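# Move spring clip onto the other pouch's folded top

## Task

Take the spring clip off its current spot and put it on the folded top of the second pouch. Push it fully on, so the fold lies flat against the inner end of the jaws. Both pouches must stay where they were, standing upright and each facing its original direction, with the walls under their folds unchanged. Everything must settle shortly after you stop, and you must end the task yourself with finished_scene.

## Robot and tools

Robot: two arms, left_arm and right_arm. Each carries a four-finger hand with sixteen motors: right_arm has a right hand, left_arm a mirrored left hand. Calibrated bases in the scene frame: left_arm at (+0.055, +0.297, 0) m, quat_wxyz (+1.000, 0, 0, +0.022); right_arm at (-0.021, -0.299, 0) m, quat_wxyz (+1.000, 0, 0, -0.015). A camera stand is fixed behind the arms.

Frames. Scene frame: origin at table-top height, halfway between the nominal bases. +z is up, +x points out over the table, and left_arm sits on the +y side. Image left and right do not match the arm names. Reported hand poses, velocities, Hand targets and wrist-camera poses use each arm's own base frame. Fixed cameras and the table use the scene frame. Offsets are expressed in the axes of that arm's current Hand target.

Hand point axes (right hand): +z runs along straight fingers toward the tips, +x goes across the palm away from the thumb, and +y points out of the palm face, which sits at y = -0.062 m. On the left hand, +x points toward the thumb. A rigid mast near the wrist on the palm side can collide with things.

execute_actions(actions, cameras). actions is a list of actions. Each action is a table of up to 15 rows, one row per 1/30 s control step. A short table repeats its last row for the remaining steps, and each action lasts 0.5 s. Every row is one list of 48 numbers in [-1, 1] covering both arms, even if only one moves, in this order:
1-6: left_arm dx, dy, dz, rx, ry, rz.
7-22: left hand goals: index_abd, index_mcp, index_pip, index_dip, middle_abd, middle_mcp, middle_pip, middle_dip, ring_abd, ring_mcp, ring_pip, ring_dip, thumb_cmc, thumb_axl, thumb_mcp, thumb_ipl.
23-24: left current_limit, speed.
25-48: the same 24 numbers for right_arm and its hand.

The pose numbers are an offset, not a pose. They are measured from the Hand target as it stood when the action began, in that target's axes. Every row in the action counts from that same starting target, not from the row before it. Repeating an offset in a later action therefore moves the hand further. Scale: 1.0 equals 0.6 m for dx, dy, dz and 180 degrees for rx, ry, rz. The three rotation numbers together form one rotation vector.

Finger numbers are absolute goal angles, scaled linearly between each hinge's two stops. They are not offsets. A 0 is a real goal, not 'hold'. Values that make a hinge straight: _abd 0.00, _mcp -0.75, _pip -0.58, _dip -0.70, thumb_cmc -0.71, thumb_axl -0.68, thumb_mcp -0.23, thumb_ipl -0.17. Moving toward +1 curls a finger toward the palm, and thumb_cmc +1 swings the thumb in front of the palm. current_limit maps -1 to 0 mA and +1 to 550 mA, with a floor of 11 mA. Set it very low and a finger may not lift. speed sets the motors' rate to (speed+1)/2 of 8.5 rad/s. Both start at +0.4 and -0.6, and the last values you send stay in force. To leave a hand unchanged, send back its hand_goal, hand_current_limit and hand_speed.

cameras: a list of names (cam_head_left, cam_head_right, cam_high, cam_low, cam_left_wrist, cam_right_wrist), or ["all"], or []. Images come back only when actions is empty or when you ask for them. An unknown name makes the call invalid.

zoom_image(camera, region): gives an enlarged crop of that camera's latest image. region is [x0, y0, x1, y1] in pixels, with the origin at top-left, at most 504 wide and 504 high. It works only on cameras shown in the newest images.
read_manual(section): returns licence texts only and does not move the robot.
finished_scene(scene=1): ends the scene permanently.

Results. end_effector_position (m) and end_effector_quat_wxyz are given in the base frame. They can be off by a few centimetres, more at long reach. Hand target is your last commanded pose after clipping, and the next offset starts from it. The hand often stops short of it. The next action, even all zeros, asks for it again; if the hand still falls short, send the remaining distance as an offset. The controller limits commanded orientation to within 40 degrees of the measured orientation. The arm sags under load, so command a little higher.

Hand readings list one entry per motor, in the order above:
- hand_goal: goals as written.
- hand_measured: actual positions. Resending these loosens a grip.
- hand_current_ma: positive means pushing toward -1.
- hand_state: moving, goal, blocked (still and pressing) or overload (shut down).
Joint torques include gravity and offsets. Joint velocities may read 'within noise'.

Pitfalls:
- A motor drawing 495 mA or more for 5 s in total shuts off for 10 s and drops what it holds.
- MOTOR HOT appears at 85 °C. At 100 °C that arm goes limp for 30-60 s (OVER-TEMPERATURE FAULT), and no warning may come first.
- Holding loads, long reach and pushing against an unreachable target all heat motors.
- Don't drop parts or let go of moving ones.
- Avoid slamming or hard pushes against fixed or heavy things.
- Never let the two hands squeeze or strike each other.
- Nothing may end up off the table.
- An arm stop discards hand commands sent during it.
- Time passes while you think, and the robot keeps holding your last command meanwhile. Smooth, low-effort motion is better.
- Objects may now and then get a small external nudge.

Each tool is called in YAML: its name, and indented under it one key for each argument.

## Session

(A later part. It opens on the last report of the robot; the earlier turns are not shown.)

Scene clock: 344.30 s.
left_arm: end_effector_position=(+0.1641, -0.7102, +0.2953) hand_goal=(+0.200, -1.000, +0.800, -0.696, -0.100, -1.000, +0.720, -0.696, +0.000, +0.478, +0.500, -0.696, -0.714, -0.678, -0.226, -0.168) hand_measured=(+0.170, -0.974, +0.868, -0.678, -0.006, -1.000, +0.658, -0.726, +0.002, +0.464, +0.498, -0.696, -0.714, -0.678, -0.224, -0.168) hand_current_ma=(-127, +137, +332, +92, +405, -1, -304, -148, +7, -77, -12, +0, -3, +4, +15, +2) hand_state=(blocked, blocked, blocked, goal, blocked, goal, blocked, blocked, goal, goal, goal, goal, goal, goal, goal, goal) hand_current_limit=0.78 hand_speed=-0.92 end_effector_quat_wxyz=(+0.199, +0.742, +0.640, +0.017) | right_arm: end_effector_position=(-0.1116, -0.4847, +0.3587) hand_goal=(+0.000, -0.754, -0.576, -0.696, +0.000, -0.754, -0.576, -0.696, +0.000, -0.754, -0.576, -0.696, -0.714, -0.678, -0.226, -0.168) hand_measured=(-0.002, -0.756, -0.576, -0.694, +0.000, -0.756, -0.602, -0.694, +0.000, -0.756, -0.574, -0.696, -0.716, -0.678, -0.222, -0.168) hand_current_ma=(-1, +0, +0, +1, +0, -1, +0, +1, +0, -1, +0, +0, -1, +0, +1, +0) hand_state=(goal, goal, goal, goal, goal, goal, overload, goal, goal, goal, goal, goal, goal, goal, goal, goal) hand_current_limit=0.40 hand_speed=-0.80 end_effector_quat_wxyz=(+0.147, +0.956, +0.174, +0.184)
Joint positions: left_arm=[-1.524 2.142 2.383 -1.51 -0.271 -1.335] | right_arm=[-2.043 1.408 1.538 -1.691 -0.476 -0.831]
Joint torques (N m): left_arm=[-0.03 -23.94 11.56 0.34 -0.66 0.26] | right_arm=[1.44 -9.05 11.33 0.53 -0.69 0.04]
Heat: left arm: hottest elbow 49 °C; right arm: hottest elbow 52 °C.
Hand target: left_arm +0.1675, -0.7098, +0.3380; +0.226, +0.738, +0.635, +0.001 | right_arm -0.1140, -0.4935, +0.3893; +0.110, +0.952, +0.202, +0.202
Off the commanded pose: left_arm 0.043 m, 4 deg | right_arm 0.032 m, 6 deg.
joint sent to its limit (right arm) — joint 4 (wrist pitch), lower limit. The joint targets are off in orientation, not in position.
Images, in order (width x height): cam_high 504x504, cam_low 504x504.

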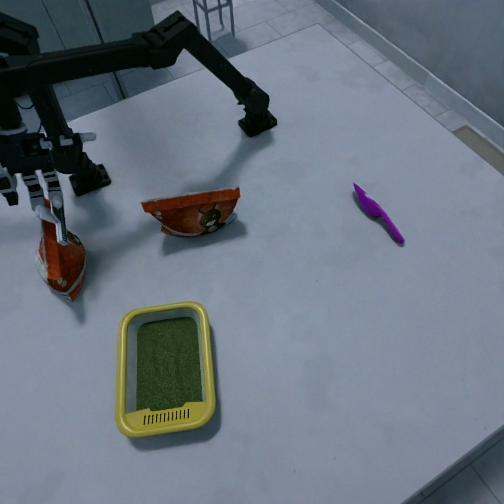

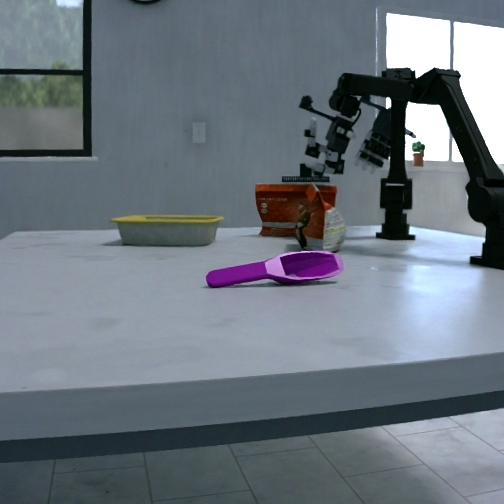

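execute_actions:
  actions:
    - [[0,0,0,0,0,0,-0.05,-1.0,0.80,-0.696,0.1,-1.0,0.78,-0.696,0,0.479,0.5,-0.696,-0.714,-0.678,-0.226,-0.168,0.78,-0.9,0,0,0,0,0,0,0,-0.754,-0.576,-0.696,0,-0.754,-0.576,-0.696,0,-0.754,-0.576,-0.696,-0.714,-0.678,-0.226,-0.168,0.4,-0.8]]
    - [[0,0,0,0,0,0,-0.15,-1.0,0.80,-0.696,0.20,-1.0,0.78,-0.696,0,0.479,0.5,-0.696,-0.714,-0.678,-0.226,-0.168,0.78,-0.92,0,0,0,0,0,0,0,-0.754,-0.576,-0.696,0,-0.754,-0.576,-0.696,0,-0.754,-0.576,-0.696,-0.714,-0.678,-0.226,-0.168,0.4,-0.8]]
  cameras: ["cam_high","cam_low"]

zoom_image:
  camera: "cam_high"
  region: [36, 196, 72, 256]

zoom_image:
  camera: "cam_low"
  region: [250, 140, 360, 250]

Scene clock: 351.27 s.
left_arm: end_effector_position=(+0.1641, -0.7102, +0.2953) hand_goal=(-0.150, -1.000, +0.800, -0.696, +0.200, -1.000, +0.780, -0.696, +0.000, +0.478, +0.500, -0.696, -0.714, -0.678, -0.226, -0.168) hand_measured=(-0.150, -0.986, +0.822, -0.684, +0.214, -1.000, +0.688, -0.726, +0.002, +0.464, +0.498, -0.696, -0.714, -0.678, -0.224, -0.168) hand_current_ma=(-3, +69, +108, +56, +57, -1, -459, -148, +7, -77, -12, +0, -3, +4, +15, +2) hand_state=(goal, goal, blocked, goal, goal, goal, blocked, blocked, goal, goal, goal, goal, goal, goal, goal, goal) hand_current_limit=0.78 hand_speed=-0.92 end_effector_quat_wxyz=(+0.199, +0.742, +0.640, +0.017) | right_arm: end_effector_position=(-0.1116, -0.4847, +0.3587) hand_goal=(+0.000, -0.754, -0.576, -0.696, +0.000, -0.754, -0.576, -0.696, +0.000, -0.754, -0.576, -0.696, -0.714, -0.678, -0.226, -0.168) hand_measured=(-0.002, -0.756, -0.576, -0.694, +0.000, -0.756, -0.602, -0.694, +0.000, -0.756, -0.574, -0.696, -0.716, -0.678, -0.222, -0.168) hand_current_ma=(-1, +0, +0, +1, +0, -1, +0, +1, +0, -1, +0, +0, -1, +0, +1, +0) hand_state=(goal, goal, goal, goal, goal, goal, overload, goal, goal, goal, goal, goal, goal, goal, goal, goal) hand_current_limit=0.40 hand_speed=-0.80 end_effector_quat_wxyz=(+0.147, +0.956, +0.174, +0.184)
Joint positions: left_arm=[-1.524 2.142 2.383 -1.51 -0.271 -1.335] | right_arm=[-2.043 1.408 1.538 -1.691 -0.476 -0.831]
Joint torques (N m): left_arm=[-0.03 -24.12 11.58 0.38 -0.66 0.26] | right_arm=[1.61 -8.94 11.19 0.55 -0.67 0.01]
Heat: left arm: hottest elbow 49 °C; right arm: hottest elbow 52 °C.
Hand target: left_arm +0.1675, -0.7098, +0.3380; +0.226, +0.738, +0.635, +0.001 | right_arm -0.1140, -0.4935, +0.3893; +0.110, +0.952, +0.202, +0.202
Off the commanded pose: left_arm 0.043 m, 4 deg | right_arm 0.032 m, 6 deg.
joint sent to its limit (right arm) — joint 4 (wrist pitch), lower limit. The joint targets are off in orientation, not in position.
Images, in order (width x height): cam_high 504x504, cam_low 504x504.

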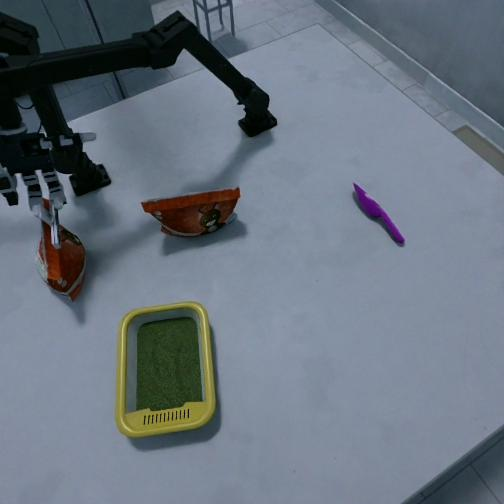

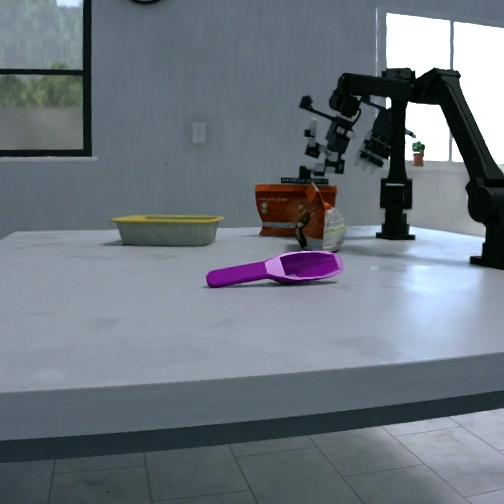

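Scaled by 8.400 from the camera's 504x504 image, which has a finer 720x720 frame.

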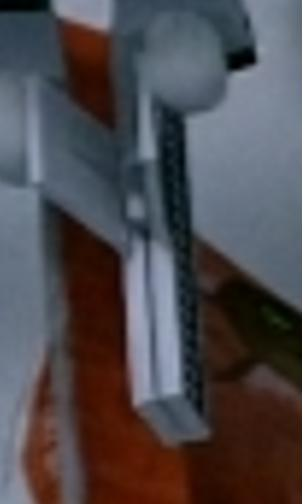

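Scaled by 4.582 from the camera's 504x504 image, which has a finer 720x720 frame.

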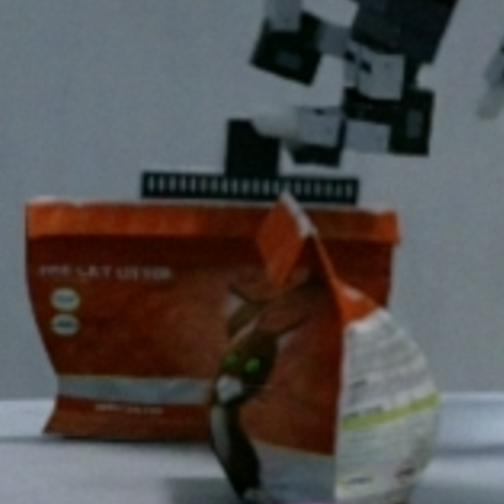

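execute_actions:
  actions:
    - [[0,0,0,0,0,0,-0.16,-1.0,0.79,-0.696,0.27,-1.0,0.80,-0.696,0,0.479,0.5,-0.696,-0.714,-0.678,-0.226,-0.168,0.78,-0.92,0,0,0,0,0,0,0,-0.754,-0.576,-0.696,0,-0.754,-0.576,-0.696,0,-0.754,-0.576,-0.696,-0.714,-0.678,-0.226,-0.168,0.4,-0.8]]
    - [[0,0,0,0,0,0,-0.16,-1.0,0.79,-0.696,0.29,-1.0,0.80,-0.696,0,0.479,0.5,-0.696,-0.714,-0.678,-0.226,-0.168,0.78,-0.92,0,0,0,0,0,0,0,-0.754,-0.576,-0.696,0,-0.754,-0.576,-0.696,0,-0.754,-0.576,-0.696,-0.714,-0.678,-0.226,-0.168,0.4,-0.8]]
  cameras: ["cam_high","cam_low"]

zoom_image:
  camera: "cam_high"
  region: [36, 196, 72, 256]

zoom_image:
  camera: "cam_low"
  region: [250, 140, 360, 250]

Scene clock: 352.90 s.
left_arm: end_effector_position=(+0.1641, -0.7102, +0.2953) hand_goal=(-0.160, -1.000, +0.790, -0.696, +0.290, -1.000, +0.800, -0.696, +0.000, +0.478, +0.500, -0.696, -0.714, -0.678, -0.226, -0.168) hand_measured=(-0.164, -0.998, +0.796, -0.690, +0.300, -1.000, +0.714, -0.726, +0.002, +0.464, +0.498, -0.696, -0.714, -0.678, -0.224, -0.168) hand_current_ma=(-17, +8, +26, +32, +44, -1, -430, -148, +7, -77, -12, +0, -3, +4, +15, +2) hand_state=(goal, goal, goal, goal, goal, goal, blocked, blocked, goal, goal, goal, goal, goal, goal, goal, goal) hand_current_limit=0.78 hand_speed=-0.92 end_effector_quat_wxyz=(+0.199, +0.742, +0.640, +0.017) | right_arm: end_effector_position=(-0.1116, -0.4847, +0.3587) hand_goal=(+0.000, -0.754, -0.576, -0.696, +0.000, -0.754, -0.576, -0.696, +0.000, -0.754, -0.576, -0.696, -0.714, -0.678, -0.226, -0.168) hand_measured=(-0.002, -0.756, -0.576, -0.694, +0.000, -0.756, -0.602, -0.694, +0.000, -0.756, -0.574, -0.696, -0.716, -0.678, -0.222, -0.168) hand_current_ma=(-1, +0, +0, +1, +0, -1, +0, +1, +0, -1, +0, +0, -1, +0, +1, +0) hand_state=(goal, goal, goal, goal, goal, goal, overload, goal, goal, goal, goal, goal, goal, goal, goal, goal) hand_current_limit=0.40 hand_speed=-0.80 end_effector_quat_wxyz=(+0.147, +0.956, +0.174, +0.184)
Joint positions: left_arm=[-1.524 2.142 2.383 -1.51 -0.271 -1.335] | right_arm=[-2.043 1.408 1.538 -1.691 -0.476 -0.831]
Joint torques (N m): left_arm=[-0.03 -24.06 11.52 0.35 -0.65 0.26] | right_arm=[1.44 -8.41 11.29 0.53 -0.68 0.01]
Heat: left arm: hottest elbow 49 °C; right arm: hottest elbow 52 °C.
Hand target: left_arm +0.1675, -0.7098, +0.3380; +0.226, +0.738, +0.635, +0.001 | right_arm -0.1140, -0.4935, +0.3893; +0.110, +0.952, +0.202, +0.202
Off the commanded pose: left_arm 0.043 m, 4 deg | right_arm 0.032 m, 6 deg.
joint sent to its limit (right arm) — joint 4 (wrist pitch), lower limit. The joint targets are off in orientation, not in position.
Images, in order (width x height): cam_high 504x504, cam_low 504x504.

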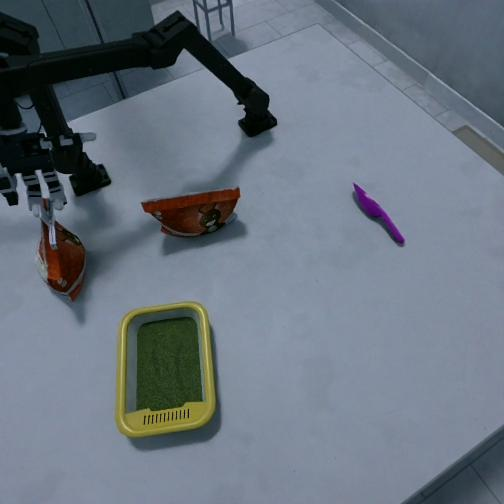

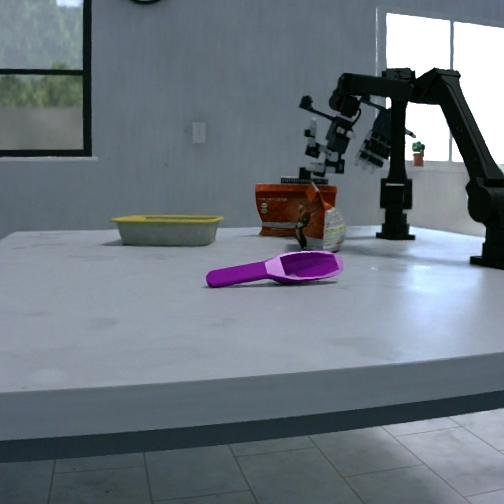

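Scaled by 8.400 from the camera's 504x504 image, which has a finer 720x720 frame.

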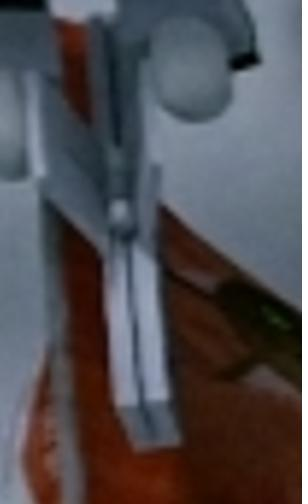

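Scaled by 4.582 from the camera's 504x504 image, which has a finer 720x720 frame.

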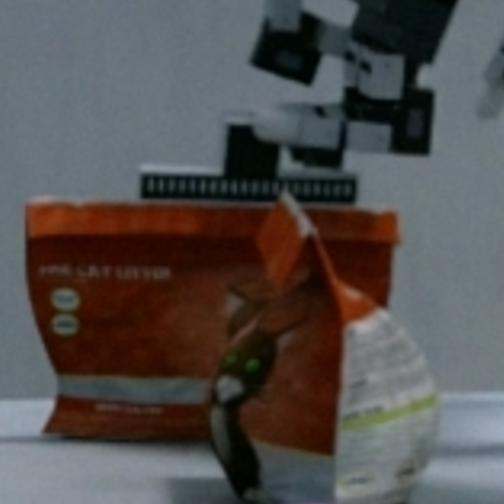

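execute_actions:
  actions:
    - [[0,0,0,0,0,0,0.1,-1.0,0.70,-0.696,0.0,-1.0,0.82,-0.696,0,0.479,0.5,-0.696,-0.714,-0.678,-0.226,-0.168,1.0,-0.7,0,0,0,0,0,0,0,-0.754,-0.576,-0.696,0,-0.754,-0.576,-0.696,0,-0.754,-0.576,-0.696,-0.714,-0.678,-0.226,-0.168,0.4,-0.8]]
  cameras: ["cam_high","cam_low"]

zoom_image:
  camera: "cam_high"
  region: [36, 196, 72, 256]

zoom_image:
  camera: "cam_low"
  region: [250, 140, 360, 250]

Scene clock: 353.83 s.
left_arm: end_effector_position=(+0.1642, -0.7102, +0.2954) hand_goal=(+0.100, -1.000, +0.700, -0.696, +0.000, -1.000, +0.820, -0.696, +0.000, +0.478, +0.500, -0.696, -0.714, -0.678, -0.226, -0.168) hand_measured=(-0.064, -1.000, +0.702, -0.690, +0.206, -0.994, +0.718, -0.738, +0.002, +0.464, +0.498, -0.696, -0.714, -0.678, -0.224, -0.168) hand_current_ma=(-550, +0, +7, +32, +550, +28, -506, -211, +7, -77, -12, +0, -3, +4, +15, +2) hand_state=(blocked, goal, goal, goal, blocked, goal, blocked, blocked, goal, goal, goal, goal, goal, goal, goal, goal) hand_current_limit=1.00 hand_speed=-0.70 end_effector_quat_wxyz=(+0.200, +0.742, +0.640, +0.017) | right_arm: end_effector_position=(-0.1116, -0.4847, +0.3587) hand_goal=(+0.000, -0.754, -0.576, -0.696, +0.000, -0.754, -0.576, -0.696, +0.000, -0.754, -0.576, -0.696, -0.714, -0.678, -0.226, -0.168) hand_measured=(-0.002, -0.756, -0.576, -0.694, +0.000, -0.756, -0.602, -0.694, +0.000, -0.756, -0.574, -0.696, -0.716, -0.678, -0.222, -0.168) hand_current_ma=(-1, +0, +0, +1, +0, -1, +0, +1, +0, -1, +0, +0, -1, +0, +1, +0) hand_state=(goal, goal, goal, goal, goal, goal, overload, goal, goal, goal, goal, goal, goal, goal, goal, goal) hand_current_limit=0.40 hand_speed=-0.80 end_effector_quat_wxyz=(+0.147, +0.956, +0.174, +0.184)
Joint positions: left_arm=[-1.524 2.142 2.383 -1.51 -0.271 -1.335] | right_arm=[-2.043 1.408 1.538 -1.691 -0.476 -0.831]
Joint torques (N m): left_arm=[-0.09 -23.94 11.56 0.36 -0.65 0.26] | right_arm=[0.85 -9.11 11.26 0.46 -0.72 0.01]
Heat: left arm: hottest elbow 49 °C; right arm: hottest elbow 52 °C.
Hand target: left_arm +0.1675, -0.7097, +0.3380; +0.226, +0.738, +0.635, +0.001 | right_arm -0.1140, -0.4935, +0.3893; +0.110, +0.952, +0.202, +0.202
Off the commanded pose: left_arm 0.043 m, 4 deg | right_arm 0.032 m, 6 deg.
joint sent to its limit (right arm) — joint 4 (wrist pitch), lower limit. The joint targets are off in orientation, not in position.
Images, in order (width x height): cam_high 504x504, cam_low 504x504.

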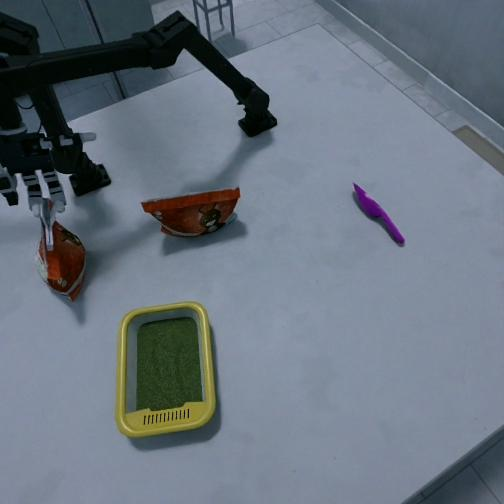

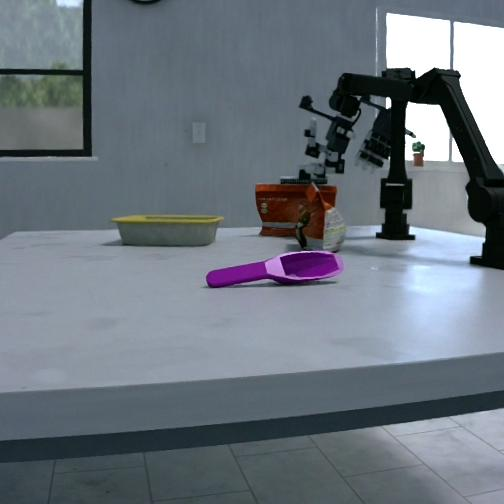

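Scaled by 8.400 from the camera's 504x504 image, which has a finer 720x720 frame.

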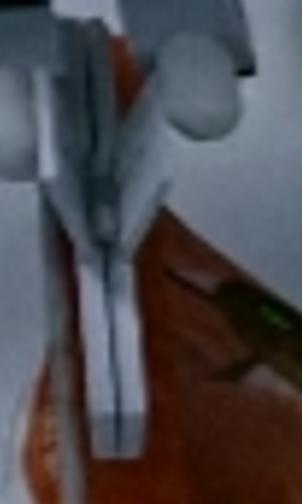

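Scaled by 4.582 from the camera's 504x504 image, which has a finer 720x720 frame.

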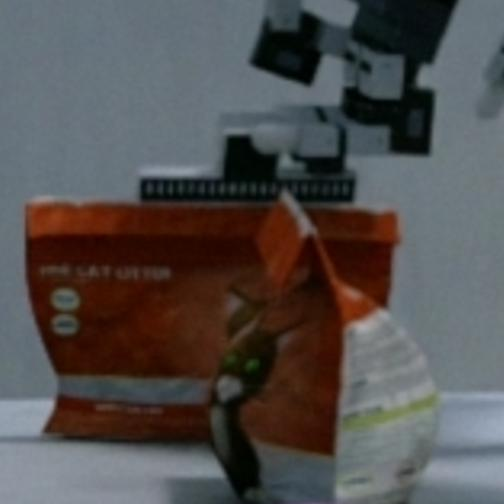

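execute_actions:
  actions:
    - [[0,0,0,0,0,0,0.1,-1.0,0.72,-0.696,0.0,-1.0,0.76,-0.696,0,0.479,0.5,-0.696,-0.714,-0.678,-0.226,-0.168,0.78,-0.8,0,0,0,0,0,0,0,-0.754,-0.576,-0.696,0,-0.754,-0.576,-0.696,0,-0.754,-0.576,-0.696,-0.714,-0.678,-0.226,-0.168,0.4,-0.8]]
  cameras: ["cam_high","cam_left_wrist"]

zoom_image:
  camera: "cam_high"
  region: [36, 208, 60, 232]

zoom_image:
  camera: "cam_high"
  region: [40, 236, 60, 256]

zoom_image:
  camera: "cam_left_wrist"
  region: [60, 0, 320, 180]

Scene clock: 355.10 s.
left_arm: end_effector_position=(+0.1642, -0.7102, +0.2954) hand_goal=(+0.100, -1.000, +0.720, -0.696, +0.000, -1.000, +0.760, -0.696, +0.000, +0.478, +0.500, -0.696, -0.714, -0.678, -0.226, -0.168) hand_measured=(+0.066, -0.976, +0.790, -0.674, +0.112, -1.000, +0.666, -0.740, +0.002, +0.464, +0.498, -0.696, -0.714, -0.678, -0.224, -0.168) hand_current_ma=(-149, +129, +348, +109, +488, -1, -468, -219, +7, -77, -12, +0, -3, +4, +15, +2) hand_state=(blocked, blocked, blocked, blocked, blocked, goal, blocked, blocked, goal, goal, goal, goal, goal, goal, goal, goal) hand_current_limit=0.78 hand_speed=-0.80 end_effector_quat_wxyz=(+0.200, +0.742, +0.640, +0.017) | right_arm: end_effector_position=(-0.1116, -0.4847, +0.3587) hand_goal=(+0.000, -0.754, -0.576, -0.696, +0.000, -0.754, -0.576, -0.696, +0.000, -0.754, -0.576, -0.696, -0.714, -0.678, -0.226, -0.168) hand_measured=(-0.002, -0.756, -0.576, -0.694, +0.000, -0.756, -0.602, -0.694, +0.000, -0.756, -0.574, -0.696, -0.716, -0.678, -0.222, -0.168) hand_current_ma=(-1, +0, +0, +1, +0, -1, +0, +1, +0, -1, +0, +0, -1, +0, +1, +0) hand_state=(goal, goal, goal, goal, goal, goal, overload, goal, goal, goal, goal, goal, goal, goal, goal, goal) hand_current_limit=0.40 hand_speed=-0.80 end_effector_quat_wxyz=(+0.147, +0.956, +0.174, +0.184)
Joint positions: left_arm=[-1.524 2.142 2.383 -1.51 -0.271 -1.335] | right_arm=[-2.043 1.408 1.538 -1.691 -0.476 -0.831]
Joint torques (N m): left_arm=[0.03 -24.18 11.55 0.36 -0.65 0.26] | right_arm=[1.26 -8.82 11.32 0.44 -0.68 0.06]
Heat: left arm: hottest elbow 49 °C; right arm: hottest elbow 52 °C.
Hand target: left_arm +0.1675, -0.7097, +0.3380; +0.226, +0.738, +0.635, +0.001 | right_arm -0.1140, -0.4935, +0.3893; +0.110, +0.952, +0.202, +0.202
Off the commanded pose: left_arm 0.043 m, 4 deg | right_arm 0.032 m, 6 deg.
joint sent to its limit (right arm) — joint 4 (wrist pitch), lower limit. The joint targets are off in orientation, not in position.
Images, in order (width x height): cam_high 504x504, cam_left_wrist 504x504.

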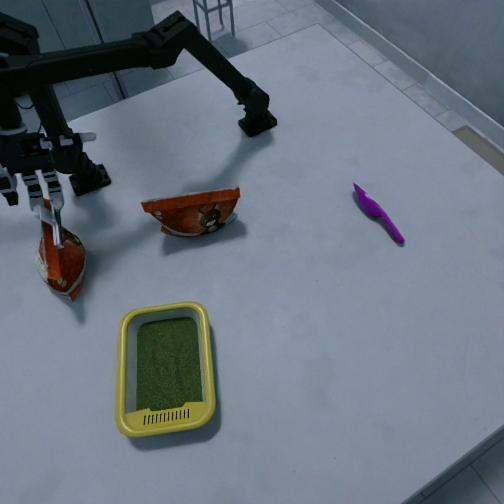

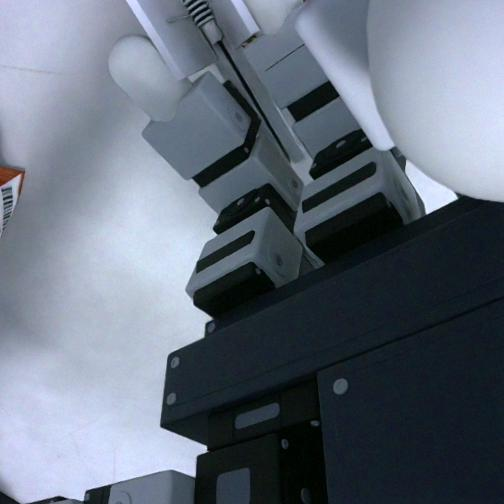

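Scaled by 21.000 from the camera's 504x504 image, which has a finer 720x720 frame.

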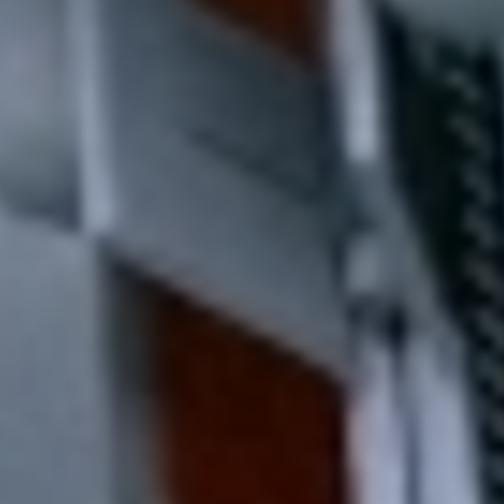

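Scaled by 25.200 from the camera's 504x504 image, which has a finer 720x720 frame.

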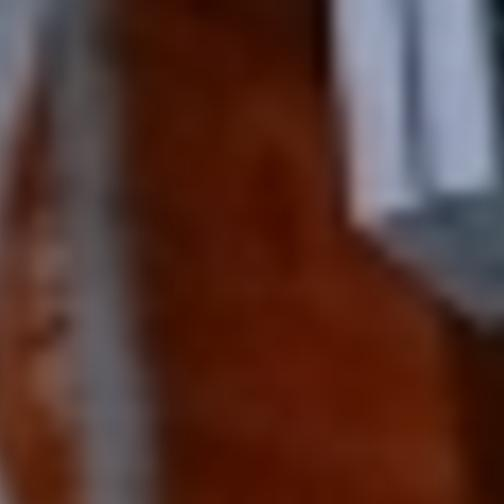

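Scaled by 1.938 from the camera's 504x504 image, which has a finer 720x720 frame.

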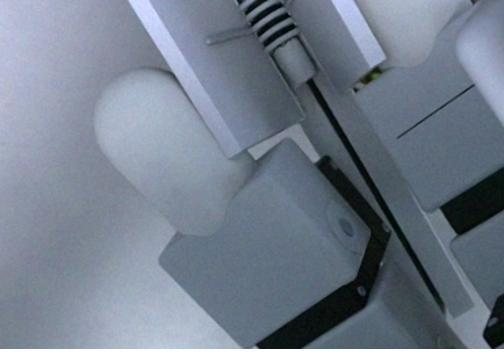

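execute_actions:
  actions:
    - [[0,0,0,0,0,0,-0.15,-1.0,0.80,-0.696,0.20,-1.0,0.76,-0.696,0,0.479,0.5,-0.696,-0.714,-0.678,-0.226,-0.168,0.78,-0.9,0,0,0,0,0,0,0,-0.754,-0.576,-0.696,0,-0.754,-0.576,-0.696,0,-0.754,-0.576,-0.696,-0.714,-0.678,-0.226,-0.168,0.4,-0.8]]
    - [[0.1294,-0.039,-0.0745,0,0,0,-0.15,-1.0,0.80,-0.696,0.20,-1.0,0.76,-0.696,0,0.479,0.5,-0.696,-0.714,-0.678,-0.226,-0.168,0.78,-0.9,0,0,0,0,0,0,0,-0.754,-0.576,-0.696,0,-0.754,-0.576,-0.696,0,-0.754,-0.576,-0.696,-0.714,-0.678,-0.226,-0.168,0.4,-0.8]]
  cameras: ["cam_high","cam_low"]

zoom_image:
  camera: "cam_high"
  region: [30, 180, 130, 280]

Scene clock: 358.63 s.
left_arm: end_effector_position=(+0.1547, -0.6148, +0.3491) hand_goal=(-0.150, -1.000, +0.800, -0.696, +0.200, -1.000, +0.760, -0.696, +0.000, +0.478, +0.500, -0.696, -0.714, -0.678, -0.226, -0.168) hand_measured=(-0.150, -0.990, +0.818, -0.686, +0.212, -1.000, +0.684, -0.734, +0.002, +0.464, +0.498, -0.696, -0.716, -0.678, -0.224, -0.168) hand_current_ma=(-2, +51, +84, +45, +52, -1, -382, -190, +7, -71, -12, +0, -5, +4, +16, +2) hand_state=(goal, goal, goal, goal, goal, goal, blocked, blocked, goal, goal, goal, goal, goal, goal, goal, goal) hand_current_limit=0.78 hand_speed=-0.90 end_effector_quat_wxyz=(+0.220, +0.736, +0.641, +0.004) | right_arm: end_effector_position=(-0.1116, -0.4847, +0.3587) hand_goal=(+0.000, -0.754, -0.576, -0.696, +0.000, -0.754, -0.576, -0.696, +0.000, -0.754, -0.576, -0.696, -0.714, -0.678, -0.226, -0.168) hand_measured=(-0.002, -0.756, -0.576, -0.694, +0.000, -0.756, -0.602, -0.694, +0.000, -0.756, -0.574, -0.696, -0.716, -0.678, -0.222, -0.168) hand_current_ma=(-1, +0, +0, +1, +0, -1, +0, +1, +0, -1, +0, +0, -1, +0, +1, +0) hand_state=(goal, goal, goal, goal, goal, goal, overload, goal, goal, goal, goal, goal, goal, goal, goal, goal) hand_current_limit=0.40 hand_speed=-0.80 end_effector_quat_wxyz=(+0.147, +0.956, +0.174, +0.184)
Joint positions: left_arm=[-1.534 1.798 1.982 -1.405 -0.28 -1.346] | right_arm=[-2.043 1.408 1.538 -1.691 -0.476 -0.831]
Joint torques (N m): left_arm=[-1.2 -17.61 7.83 1.46 -0.61 0.12] | right_arm=[1.67 -8.94 11.41 0.5 -0.68 0.02]
Heat: left arm: hottest elbow 49 °C; right arm: hottest elbow 52 °C.
Hand target: left_arm +0.1476, -0.6199, +0.3480; +0.226, +0.738, +0.635, +0.000 | right_arm -0.1140, -0.4935, +0.3893; +0.110, +0.952, +0.202, +0.202
Off the commanded pose: left_arm 0.009 m, 1 deg | right_arm 0.032 m, 6 deg.
joint sent to its limit (right arm) — joint 4 (wrist pitch), lower limit. The joint targets are off in orientation, not in position.
Images, in order (width x height): cam_high 504x504, cam_low 504x504.

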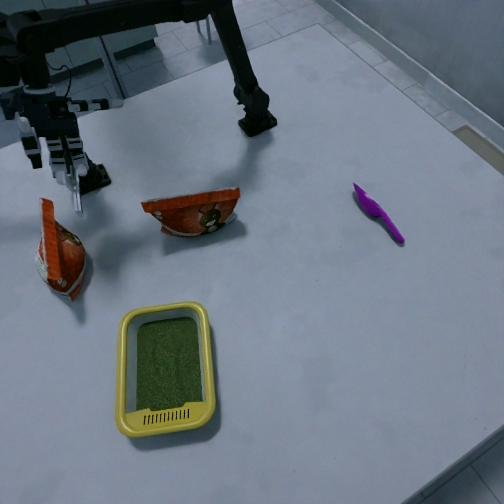

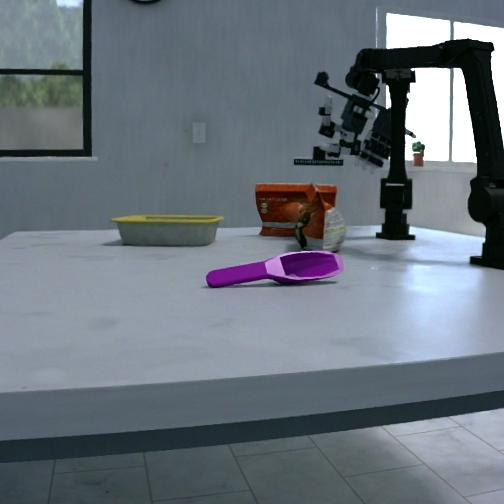

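Scaled by 5.040 from the camera's 504x504 image, which has a finer 720x720 frame.

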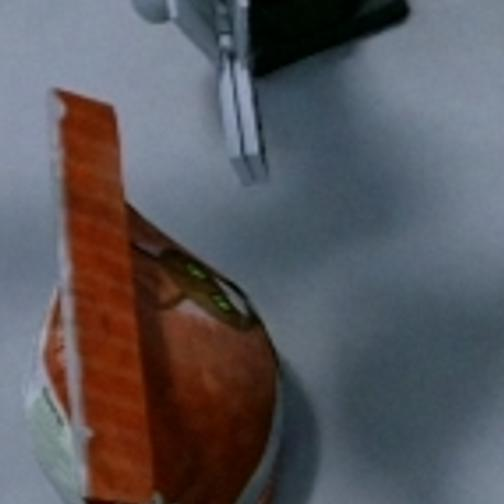

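zoom_image:
  camera: "cam_high"
  region: [36, 194, 66, 224]

zoom_image:
  camera: "cam_high"
  region: [36, 255, 66, 285]

zoom_image:
  camera: "cam_high"
  region: [50, 200, 100, 225]

Scaled by 16.800 from the camera's 504x504 image, which has a finer 720x720 frame.

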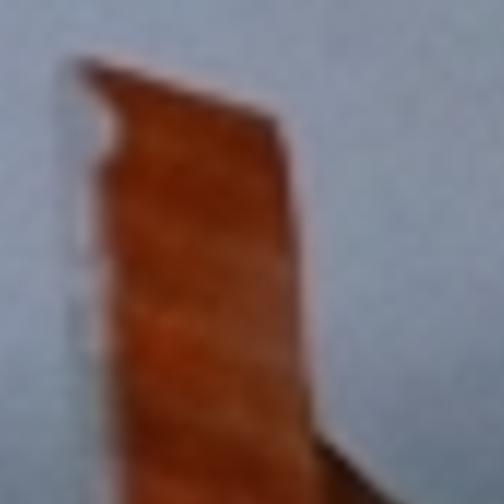

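Scaled by 16.800 from the camera's 504x504 image, which has a finer 720x720 frame.

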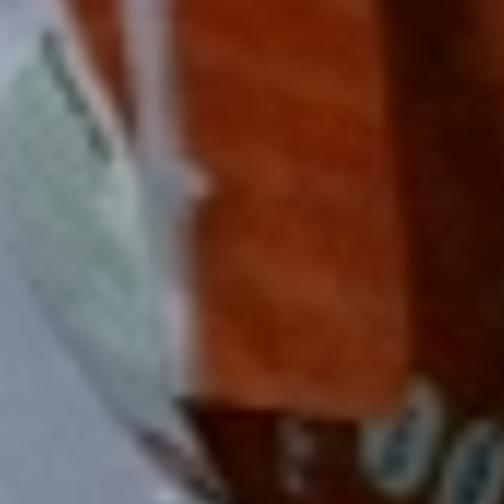

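Scaled by 10.080 from the camera's 504x504 image, which has a finer 720x720 frame.

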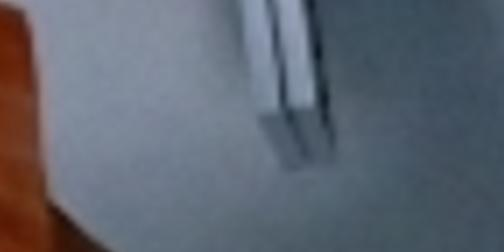

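execute_actions:
  actions:
    - [[0.145,-0.0695,-0.0722,0,0,0,-0.15,-1.0,0.80,-0.696,0.20,-1.0,0.76,-0.696,0,0.479,0.5,-0.696,-0.714,-0.678,-0.226,-0.168,0.78,-0.9,0,0,0,0,0,0,0,-0.754,-0.576,-0.696,0,-0.754,-0.576,-0.696,0,-0.754,-0.576,-0.696,-0.714,-0.678,-0.226,-0.168,0.4,-0.8]]
    - [[0.145,-0.0695,-0.0722,0,0,0,-0.15,-1.0,0.80,-0.696,0.20,-1.0,0.76,-0.696,0,0.479,0.5,-0.696,-0.714,-0.678,-0.226,-0.168,0.78,-0.9,0,0,0,0,0,0,0,-0.754,-0.576,-0.696,0,-0.754,-0.576,-0.696,0,-0.754,-0.576,-0.696,-0.714,-0.678,-0.226,-0.168,0.4,-0.8]]
  cameras: ["cam_high","cam_low","cam_head_left","cam_left_wrist"]

Scene clock: 360.30 s.
left_arm: end_effector_position=(+0.1547, -0.6148, +0.3491) hand_goal=(-0.150, -1.000, +0.800, -0.696, +0.200, -1.000, +0.760, -0.696, +0.000, +0.478, +0.500, -0.696, -0.714, -0.678, -0.226, -0.168) hand_measured=(-0.150, -0.990, +0.818, -0.686, +0.212, -1.000, +0.684, -0.734, +0.002, +0.464, +0.498, -0.696, -0.716, -0.678, -0.224, -0.168) hand_current_ma=(-2, +51, +84, +45, +52, -1, -382, -190, +7, -71, -12, +0, -5, +4, +16, +2) hand_state=(goal, goal, goal, goal, goal, goal, blocked, blocked, goal, goal, goal, goal, goal, goal, goal, goal) hand_current_limit=0.78 hand_speed=-0.90 end_effector_quat_wxyz=(+0.220, +0.736, +0.641, +0.004) | right_arm: end_effector_position=(-0.1116, -0.4847, +0.3587) hand_goal=(+0.000, -0.754, -0.576, -0.696, +0.000, -0.754, -0.576, -0.696, +0.000, -0.754, -0.576, -0.696, -0.714, -0.678, -0.226, -0.168) hand_measured=(-0.002, -0.756, -0.576, -0.694, +0.000, -0.756, -0.602, -0.694, +0.000, -0.756, -0.574, -0.696, -0.716, -0.678, -0.222, -0.168) hand_current_ma=(-1, +0, +0, +1, +0, -1, +0, +1, +0, -1, +0, +0, -1, +0, +1, +0) hand_state=(goal, goal, goal, goal, goal, goal, overload, goal, goal, goal, goal, goal, goal, goal, goal, goal) hand_current_limit=0.40 hand_speed=-0.80 end_effector_quat_wxyz=(+0.147, +0.956, +0.174, +0.184)
Joint positions: left_arm=[-1.534 1.798 1.982 -1.405 -0.28 -1.346] | right_arm=[-2.043 1.408 1.538 -1.691 -0.476 -0.831]
Joint torques (N m): left_arm=[-0.15 -17.61 8.13 0.81 -0.47 0.11] | right_arm=[1.44 -9.11 11.38 0.46 -0.68 0.01]
Heat: left arm: hottest elbow 49 °C; right arm: hottest elbow 52 °C.
Hand target: left_arm +0.1547, -0.6148, +0.3491; +0.220, +0.736, +0.641, +0.004 (last step not sent: back at the drive's target) | right_arm -0.1140, -0.4935, +0.3893; +0.110, +0.952, +0.202, +0.202
Off the commanded pose: left_arm 0.106 m, 0 deg | right_arm 0.032 m, 6 deg.
joint sent to its limit (right arm) — joint 4 (wrist pitch), lower limit. The joint targets are off in orientation, not in position.
pose unreachable (left arm): on one or more control steps of this call, first in action 0 (counted from 0), this arm could not follow its commanded pose, so it was not sent that pose on those steps. It may still have moved: this result reports where it is.
cause: moving toward the commanded pose would bring a part of the arm too close to another arm (a part of this arm just beyond joint 4 (wrist pitch) and a part of the right arm just beyond its joint 2 (shoulder), 24 mm apart when this arm was first held).
Images, in order (width x height): cam_head_left 504x504, cam_high 504x504, cam_low 504x504, cam_left_wrist 504x504.

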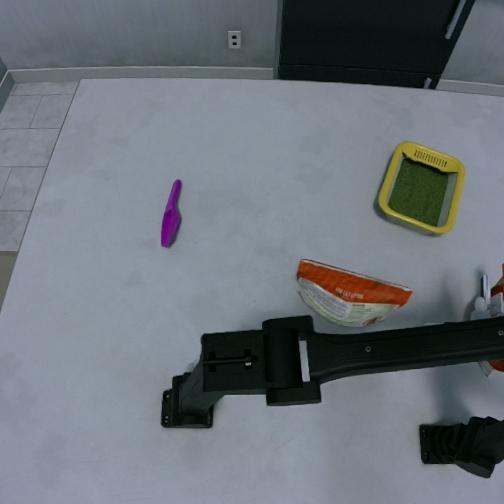

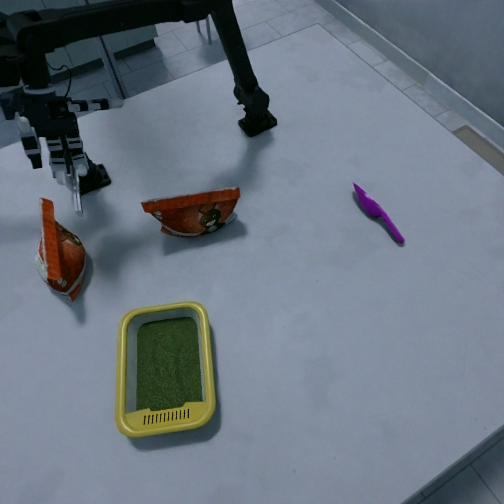

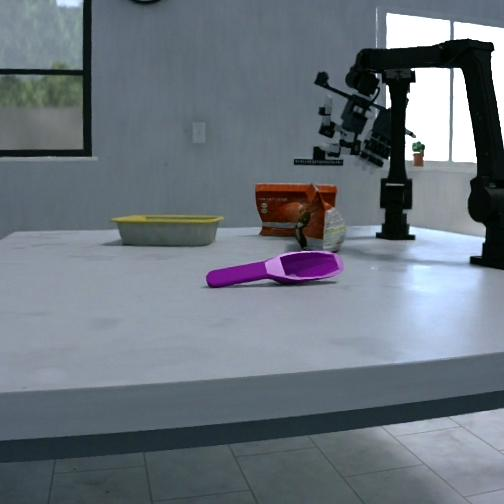

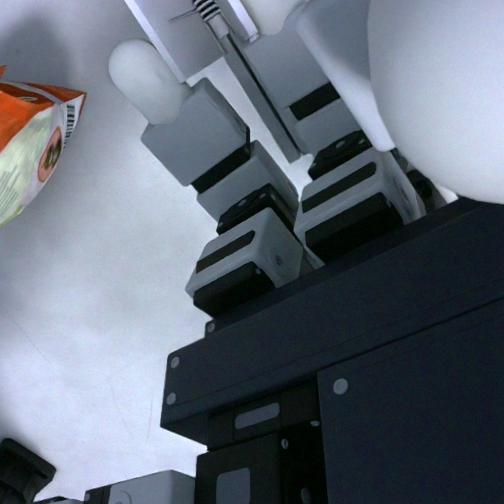

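execute_actions:
  actions:
    - [[0,0,0,0,0,0,-0.15,-1.0,0.80,-0.696,0.20,-1.0,0.76,-0.696,0,0.479,0.5,-0.696,-0.714,-0.678,-0.226,-0.168,0.78,-0.9,-0.165,0.0857,0.021,0,0,0,0,-0.754,-0.576,-0.696,0,-0.754,-0.576,-0.696,0,-0.754,-0.576,-0.696,-0.714,-0.678,-0.226,-0.168,0.4,-0.8]]
    - [[0,0,0,0,0,0,-0.15,-1.0,0.80,-0.696,0.20,-1.0,0.76,-0.696,0,0.479,0.5,-0.696,-0.714,-0.678,-0.226,-0.168,0.78,-0.9,-0.165,0.0857,0.021,0,0,0,0,-0.754,-0.576,-0.696,0,-0.754,-0.576,-0.696,0,-0.754,-0.576,-0.696,-0.714,-0.678,-0.226,-0.168,0.4,-0.8]]
  cameras: ["cam_high","cam_low","cam_head_right"]

Scene clock: 362.37 s.
left_arm: end_effector_position=(+0.1547, -0.6148, +0.3491) hand_goal=(-0.150, -1.000, +0.800, -0.696, +0.200, -1.000, +0.760, -0.696, +0.000, +0.478, +0.500, -0.696, -0.714, -0.678, -0.226, -0.168) hand_measured=(-0.150, -0.990, +0.818, -0.686, +0.212, -1.000, +0.684, -0.734, +0.002, +0.464, +0.498, -0.696, -0.716, -0.678, -0.224, -0.168) hand_current_ma=(-2, +51, +84, +45, +52, -1, -382, -190, +7, -71, -12, +0, -5, +4, +16, +2) hand_state=(goal, goal, goal, goal, goal, goal, blocked, blocked, goal, goal, goal, goal, goal, goal, goal, goal) hand_current_limit=0.78 hand_speed=-0.90 end_effector_quat_wxyz=(+0.220, +0.736, +0.641, +0.004) | right_arm: end_effector_position=(-0.2273, -0.6664, +0.2955) hand_goal=(+0.000, -0.754, -0.576, -0.696, +0.000, -0.754, -0.576, -0.696, +0.000, -0.754, -0.576, -0.696, -0.714, -0.678, -0.226, -0.168) hand_measured=(-0.002, -0.756, -0.576, -0.694, +0.000, -0.756, -0.602, -0.694, +0.000, -0.758, -0.574, -0.696, -0.718, -0.678, -0.222, -0.168) hand_current_ma=(+0, -1, +0, +1, +0, -1, +0, +1, +0, -1, +0, +0, -1, +0, +1, +0) hand_state=(goal, goal, goal, goal, goal, goal, overload, goal, goal, goal, goal, goal, goal, goal, goal, goal) hand_current_limit=0.40 hand_speed=-0.80 end_effector_quat_wxyz=(+0.155, +0.956, +0.174, +0.178)
Joint positions: left_arm=[-1.534 1.798 1.982 -1.405 -0.28 -1.346] | right_arm=[-2.076 1.993 2.128 -1.69 -0.477 -0.861]
Joint torques (N m): left_arm=[-0.21 -17.61 8.17 0.81 -0.47 0.1] | right_arm=[0.79 -17.49 10.96 0.42 -0.71 0.08]
Heat: left arm: hottest elbow 49 °C; right arm: hottest elbow 52 °C.
Hand target: left_arm +0.1547, -0.6148, +0.3491; +0.220, +0.736, +0.641, +0.004 | right_arm -0.2341, -0.6736, +0.3293; +0.110, +0.952, +0.202, +0.202
Off the commanded pose: left_arm 0.000 m, 0 deg | right_arm 0.035 m, 7 deg.
joint sent to its limit (right arm) — joint 4 (wrist pitch), lower limit. The joint targets are off in orientation, not in position.
Images, in order (width x height): cam_head_right 504x504, cam_high 504x504, cam_low 504x504.

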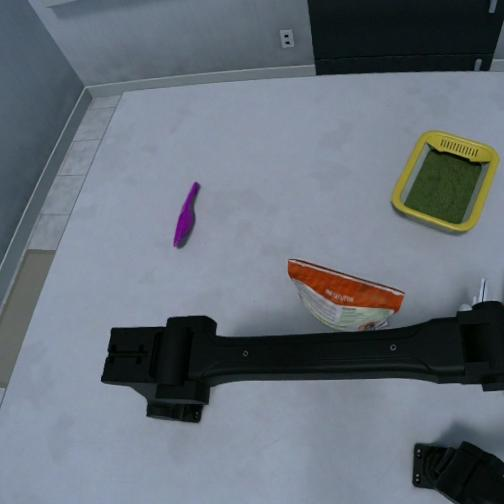

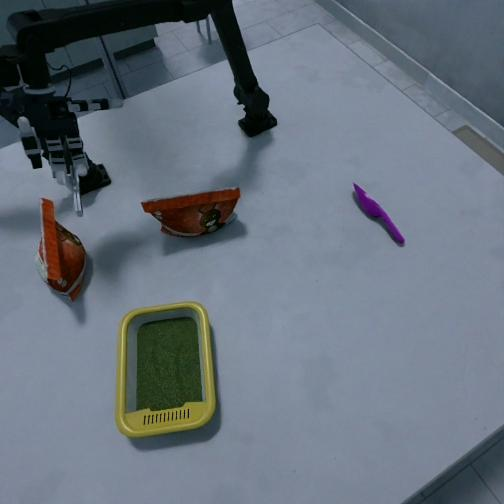

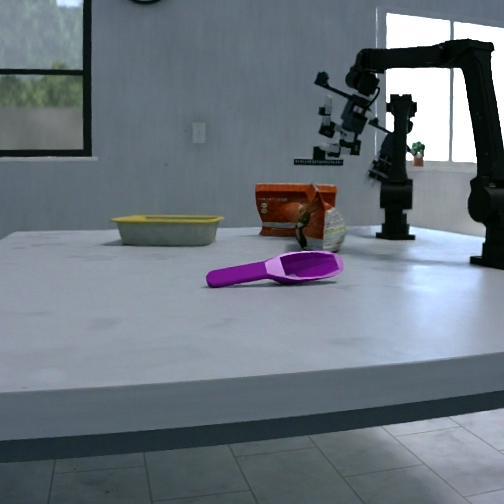

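execute_actions:
  actions:
    - [[0.1165,-0.0533,-0.055,0,0,0,-0.15,-1.0,0.80,-0.696,0.20,-1.0,0.76,-0.696,0,0.479,0.5,-0.696,-0.714,-0.678,-0.226,-0.168,0.78,-0.9,0,0,0,0,0,0,0,-0.754,-0.576,-0.696,0,-0.754,-0.576,-0.696,0,-0.754,-0.576,-0.696,-0.714,-0.678,-0.226,-0.168,0.4,-0.8]]
    - [[0.1165,-0.0533,-0.055,0,0,0,-0.15,-1.0,0.80,-0.696,0.20,-1.0,0.76,-0.696,0,0.479,0.5,-0.696,-0.714,-0.678,-0.226,-0.168,0.78,-0.9,0,0,0,0,0,0,0,-0.754,-0.576,-0.696,0,-0.754,-0.576,-0.696,0,-0.754,-0.576,-0.696,-0.714,-0.678,-0.226,-0.168,0.4,-0.8]]
    - [[0.1165,-0.0533,-0.055,0,0,0,-0.15,-1.0,0.80,-0.696,0.20,-1.0,0.76,-0.696,0,0.479,0.5,-0.696,-0.714,-0.678,-0.226,-0.168,0.78,-0.9,0,0,0,0,0,0,0,-0.754,-0.576,-0.696,0,-0.754,-0.576,-0.696,0,-0.754,-0.576,-0.696,-0.714,-0.678,-0.226,-0.168,0.4,-0.8]]
  cameras: ["cam_high","cam_low","cam_head_left","cam_head_right"]

Scene clock: 364.73 s.
left_arm: end_effector_position=(+0.0773, -0.3804, +0.3525) hand_goal=(-0.150, -1.000, +0.800, -0.696, +0.200, -1.000, +0.760, -0.696, +0.000, +0.478, +0.500, -0.696, -0.714, -0.678, -0.226, -0.168) hand_measured=(-0.152, -0.990, +0.814, -0.688, +0.214, -1.000, +0.684, -0.734, +0.002, +0.464, +0.498, -0.696, -0.716, -0.678, -0.224, -0.168) hand_current_ma=(-6, +48, +69, +40, +58, -1, -378, -189, +7, -68, -11, +0, -9, +4, +17, +2) hand_state=(goal, goal, goal, goal, goal, goal, blocked, blocked, goal, goal, goal, goal, goal, goal, goal, goal) hand_current_limit=0.78 hand_speed=-0.90 end_effector_quat_wxyz=(+0.224, +0.735, +0.640, -0.001) | right_arm: end_effector_position=(-0.2273, -0.6664, +0.2955) hand_goal=(+0.000, -0.754, -0.576, -0.696, +0.000, -0.754, -0.576, -0.696, +0.000, -0.754, -0.576, -0.696, -0.714, -0.678, -0.226, -0.168) hand_measured=(-0.002, -0.756, -0.576, -0.694, +0.000, -0.756, -0.602, -0.694, +0.000, -0.758, -0.574, -0.696, -0.718, -0.678, -0.222, -0.168) hand_current_ma=(+0, -1, +0, +1, +0, -1, +0, +1, +0, -1, +0, +0, -1, +0, +1, +0) hand_state=(goal, goal, goal, goal, goal, goal, overload, goal, goal, goal, goal, goal, goal, goal, goal, goal) hand_current_limit=0.40 hand_speed=-0.80 end_effector_quat_wxyz=(+0.155, +0.956, +0.174, +0.178)
Joint positions: left_arm=[-1.735 1.183 1.318 -1.404 -0.341 -1.543] | right_arm=[-2.076 1.993 2.128 -1.69 -0.477 -0.861]
Joint torques (N m): left_arm=[-1.08 -8.29 7.61 0.34 -0.73 -0.08] | right_arm=[1.38 -16.73 11.15 0.53 -0.72 0.09]
Heat: left arm: hottest elbow 48 °C; right arm: hottest elbow 52 °C.
Hand target: left_arm +0.0734, -0.3774, +0.3491; +0.220, +0.736, +0.641, +0.004 | right_arm -0.2341, -0.6736, +0.3293; +0.110, +0.952, +0.202, +0.202
Off the commanded pose: left_arm 0.006 m, 1 deg | right_arm 0.035 m, 7 deg.
joint sent to its limit (right arm) — joint 4 (wrist pitch), lower limit. The joint targets are off in orientation, not in position.
Images, in order (width x height): cam_head_left 504x504, cam_head_right 504x504, cam_high 504x504, cam_low 504x504.

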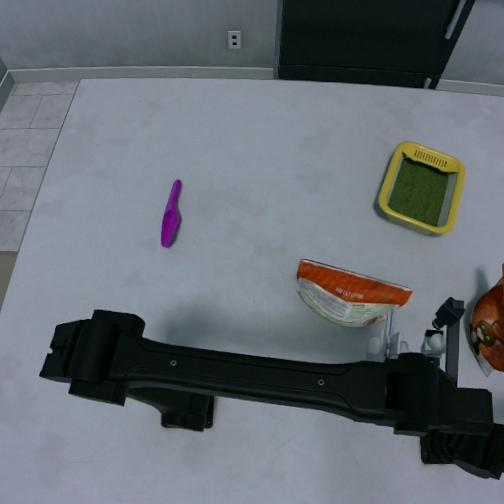

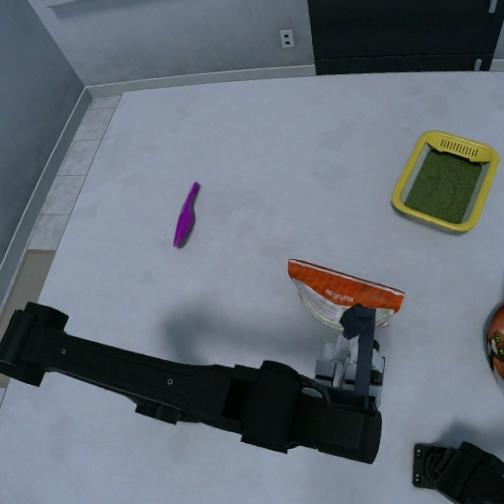

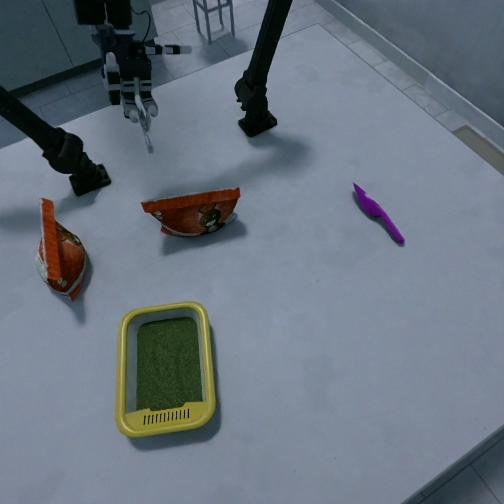

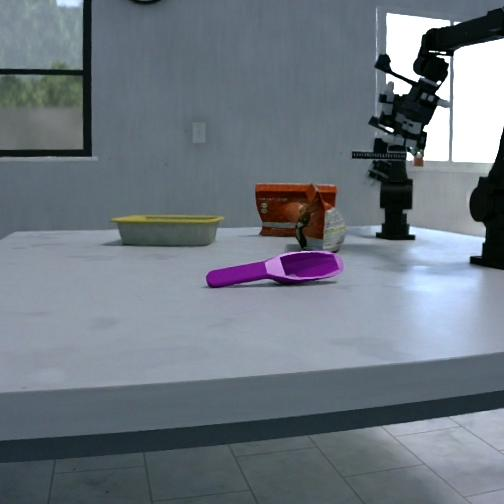

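zoom_image:
  camera: "cam_low"
  region: [330, 110, 450, 250]

zoom_image:
  camera: "cam_high"
  region: [110, 90, 180, 160]

zoom_image:
  camera: "cam_head_left"
  region: [290, 240, 430, 360]

Scaled by 3.600 from the camera's 504x504 image, which has a finer 720x720 frame.

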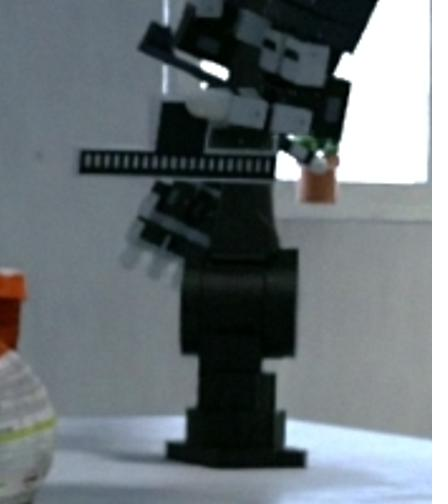

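Scaled by 7.200 from the camera's 504x504 image, which has a finer 720x720 frame.

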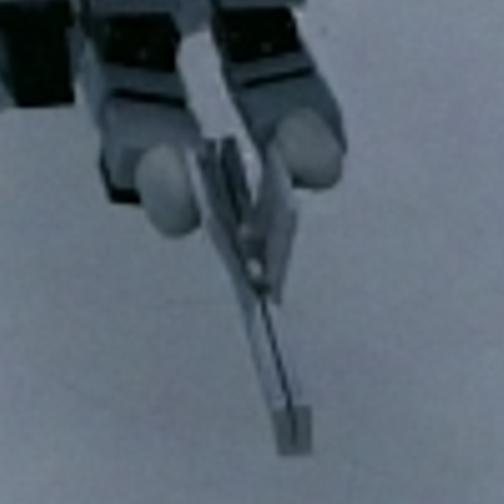

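Scaled by 3.600 from the camera's 504x504 image, which has a finer 720x720 frame.

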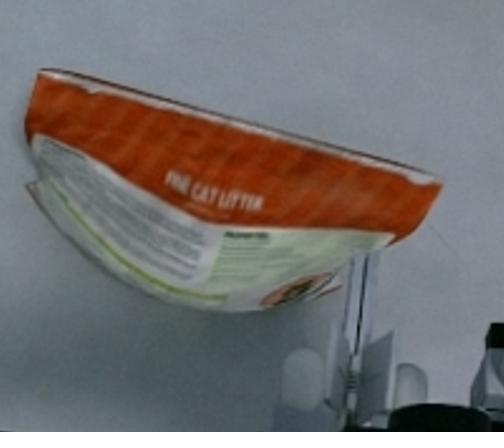

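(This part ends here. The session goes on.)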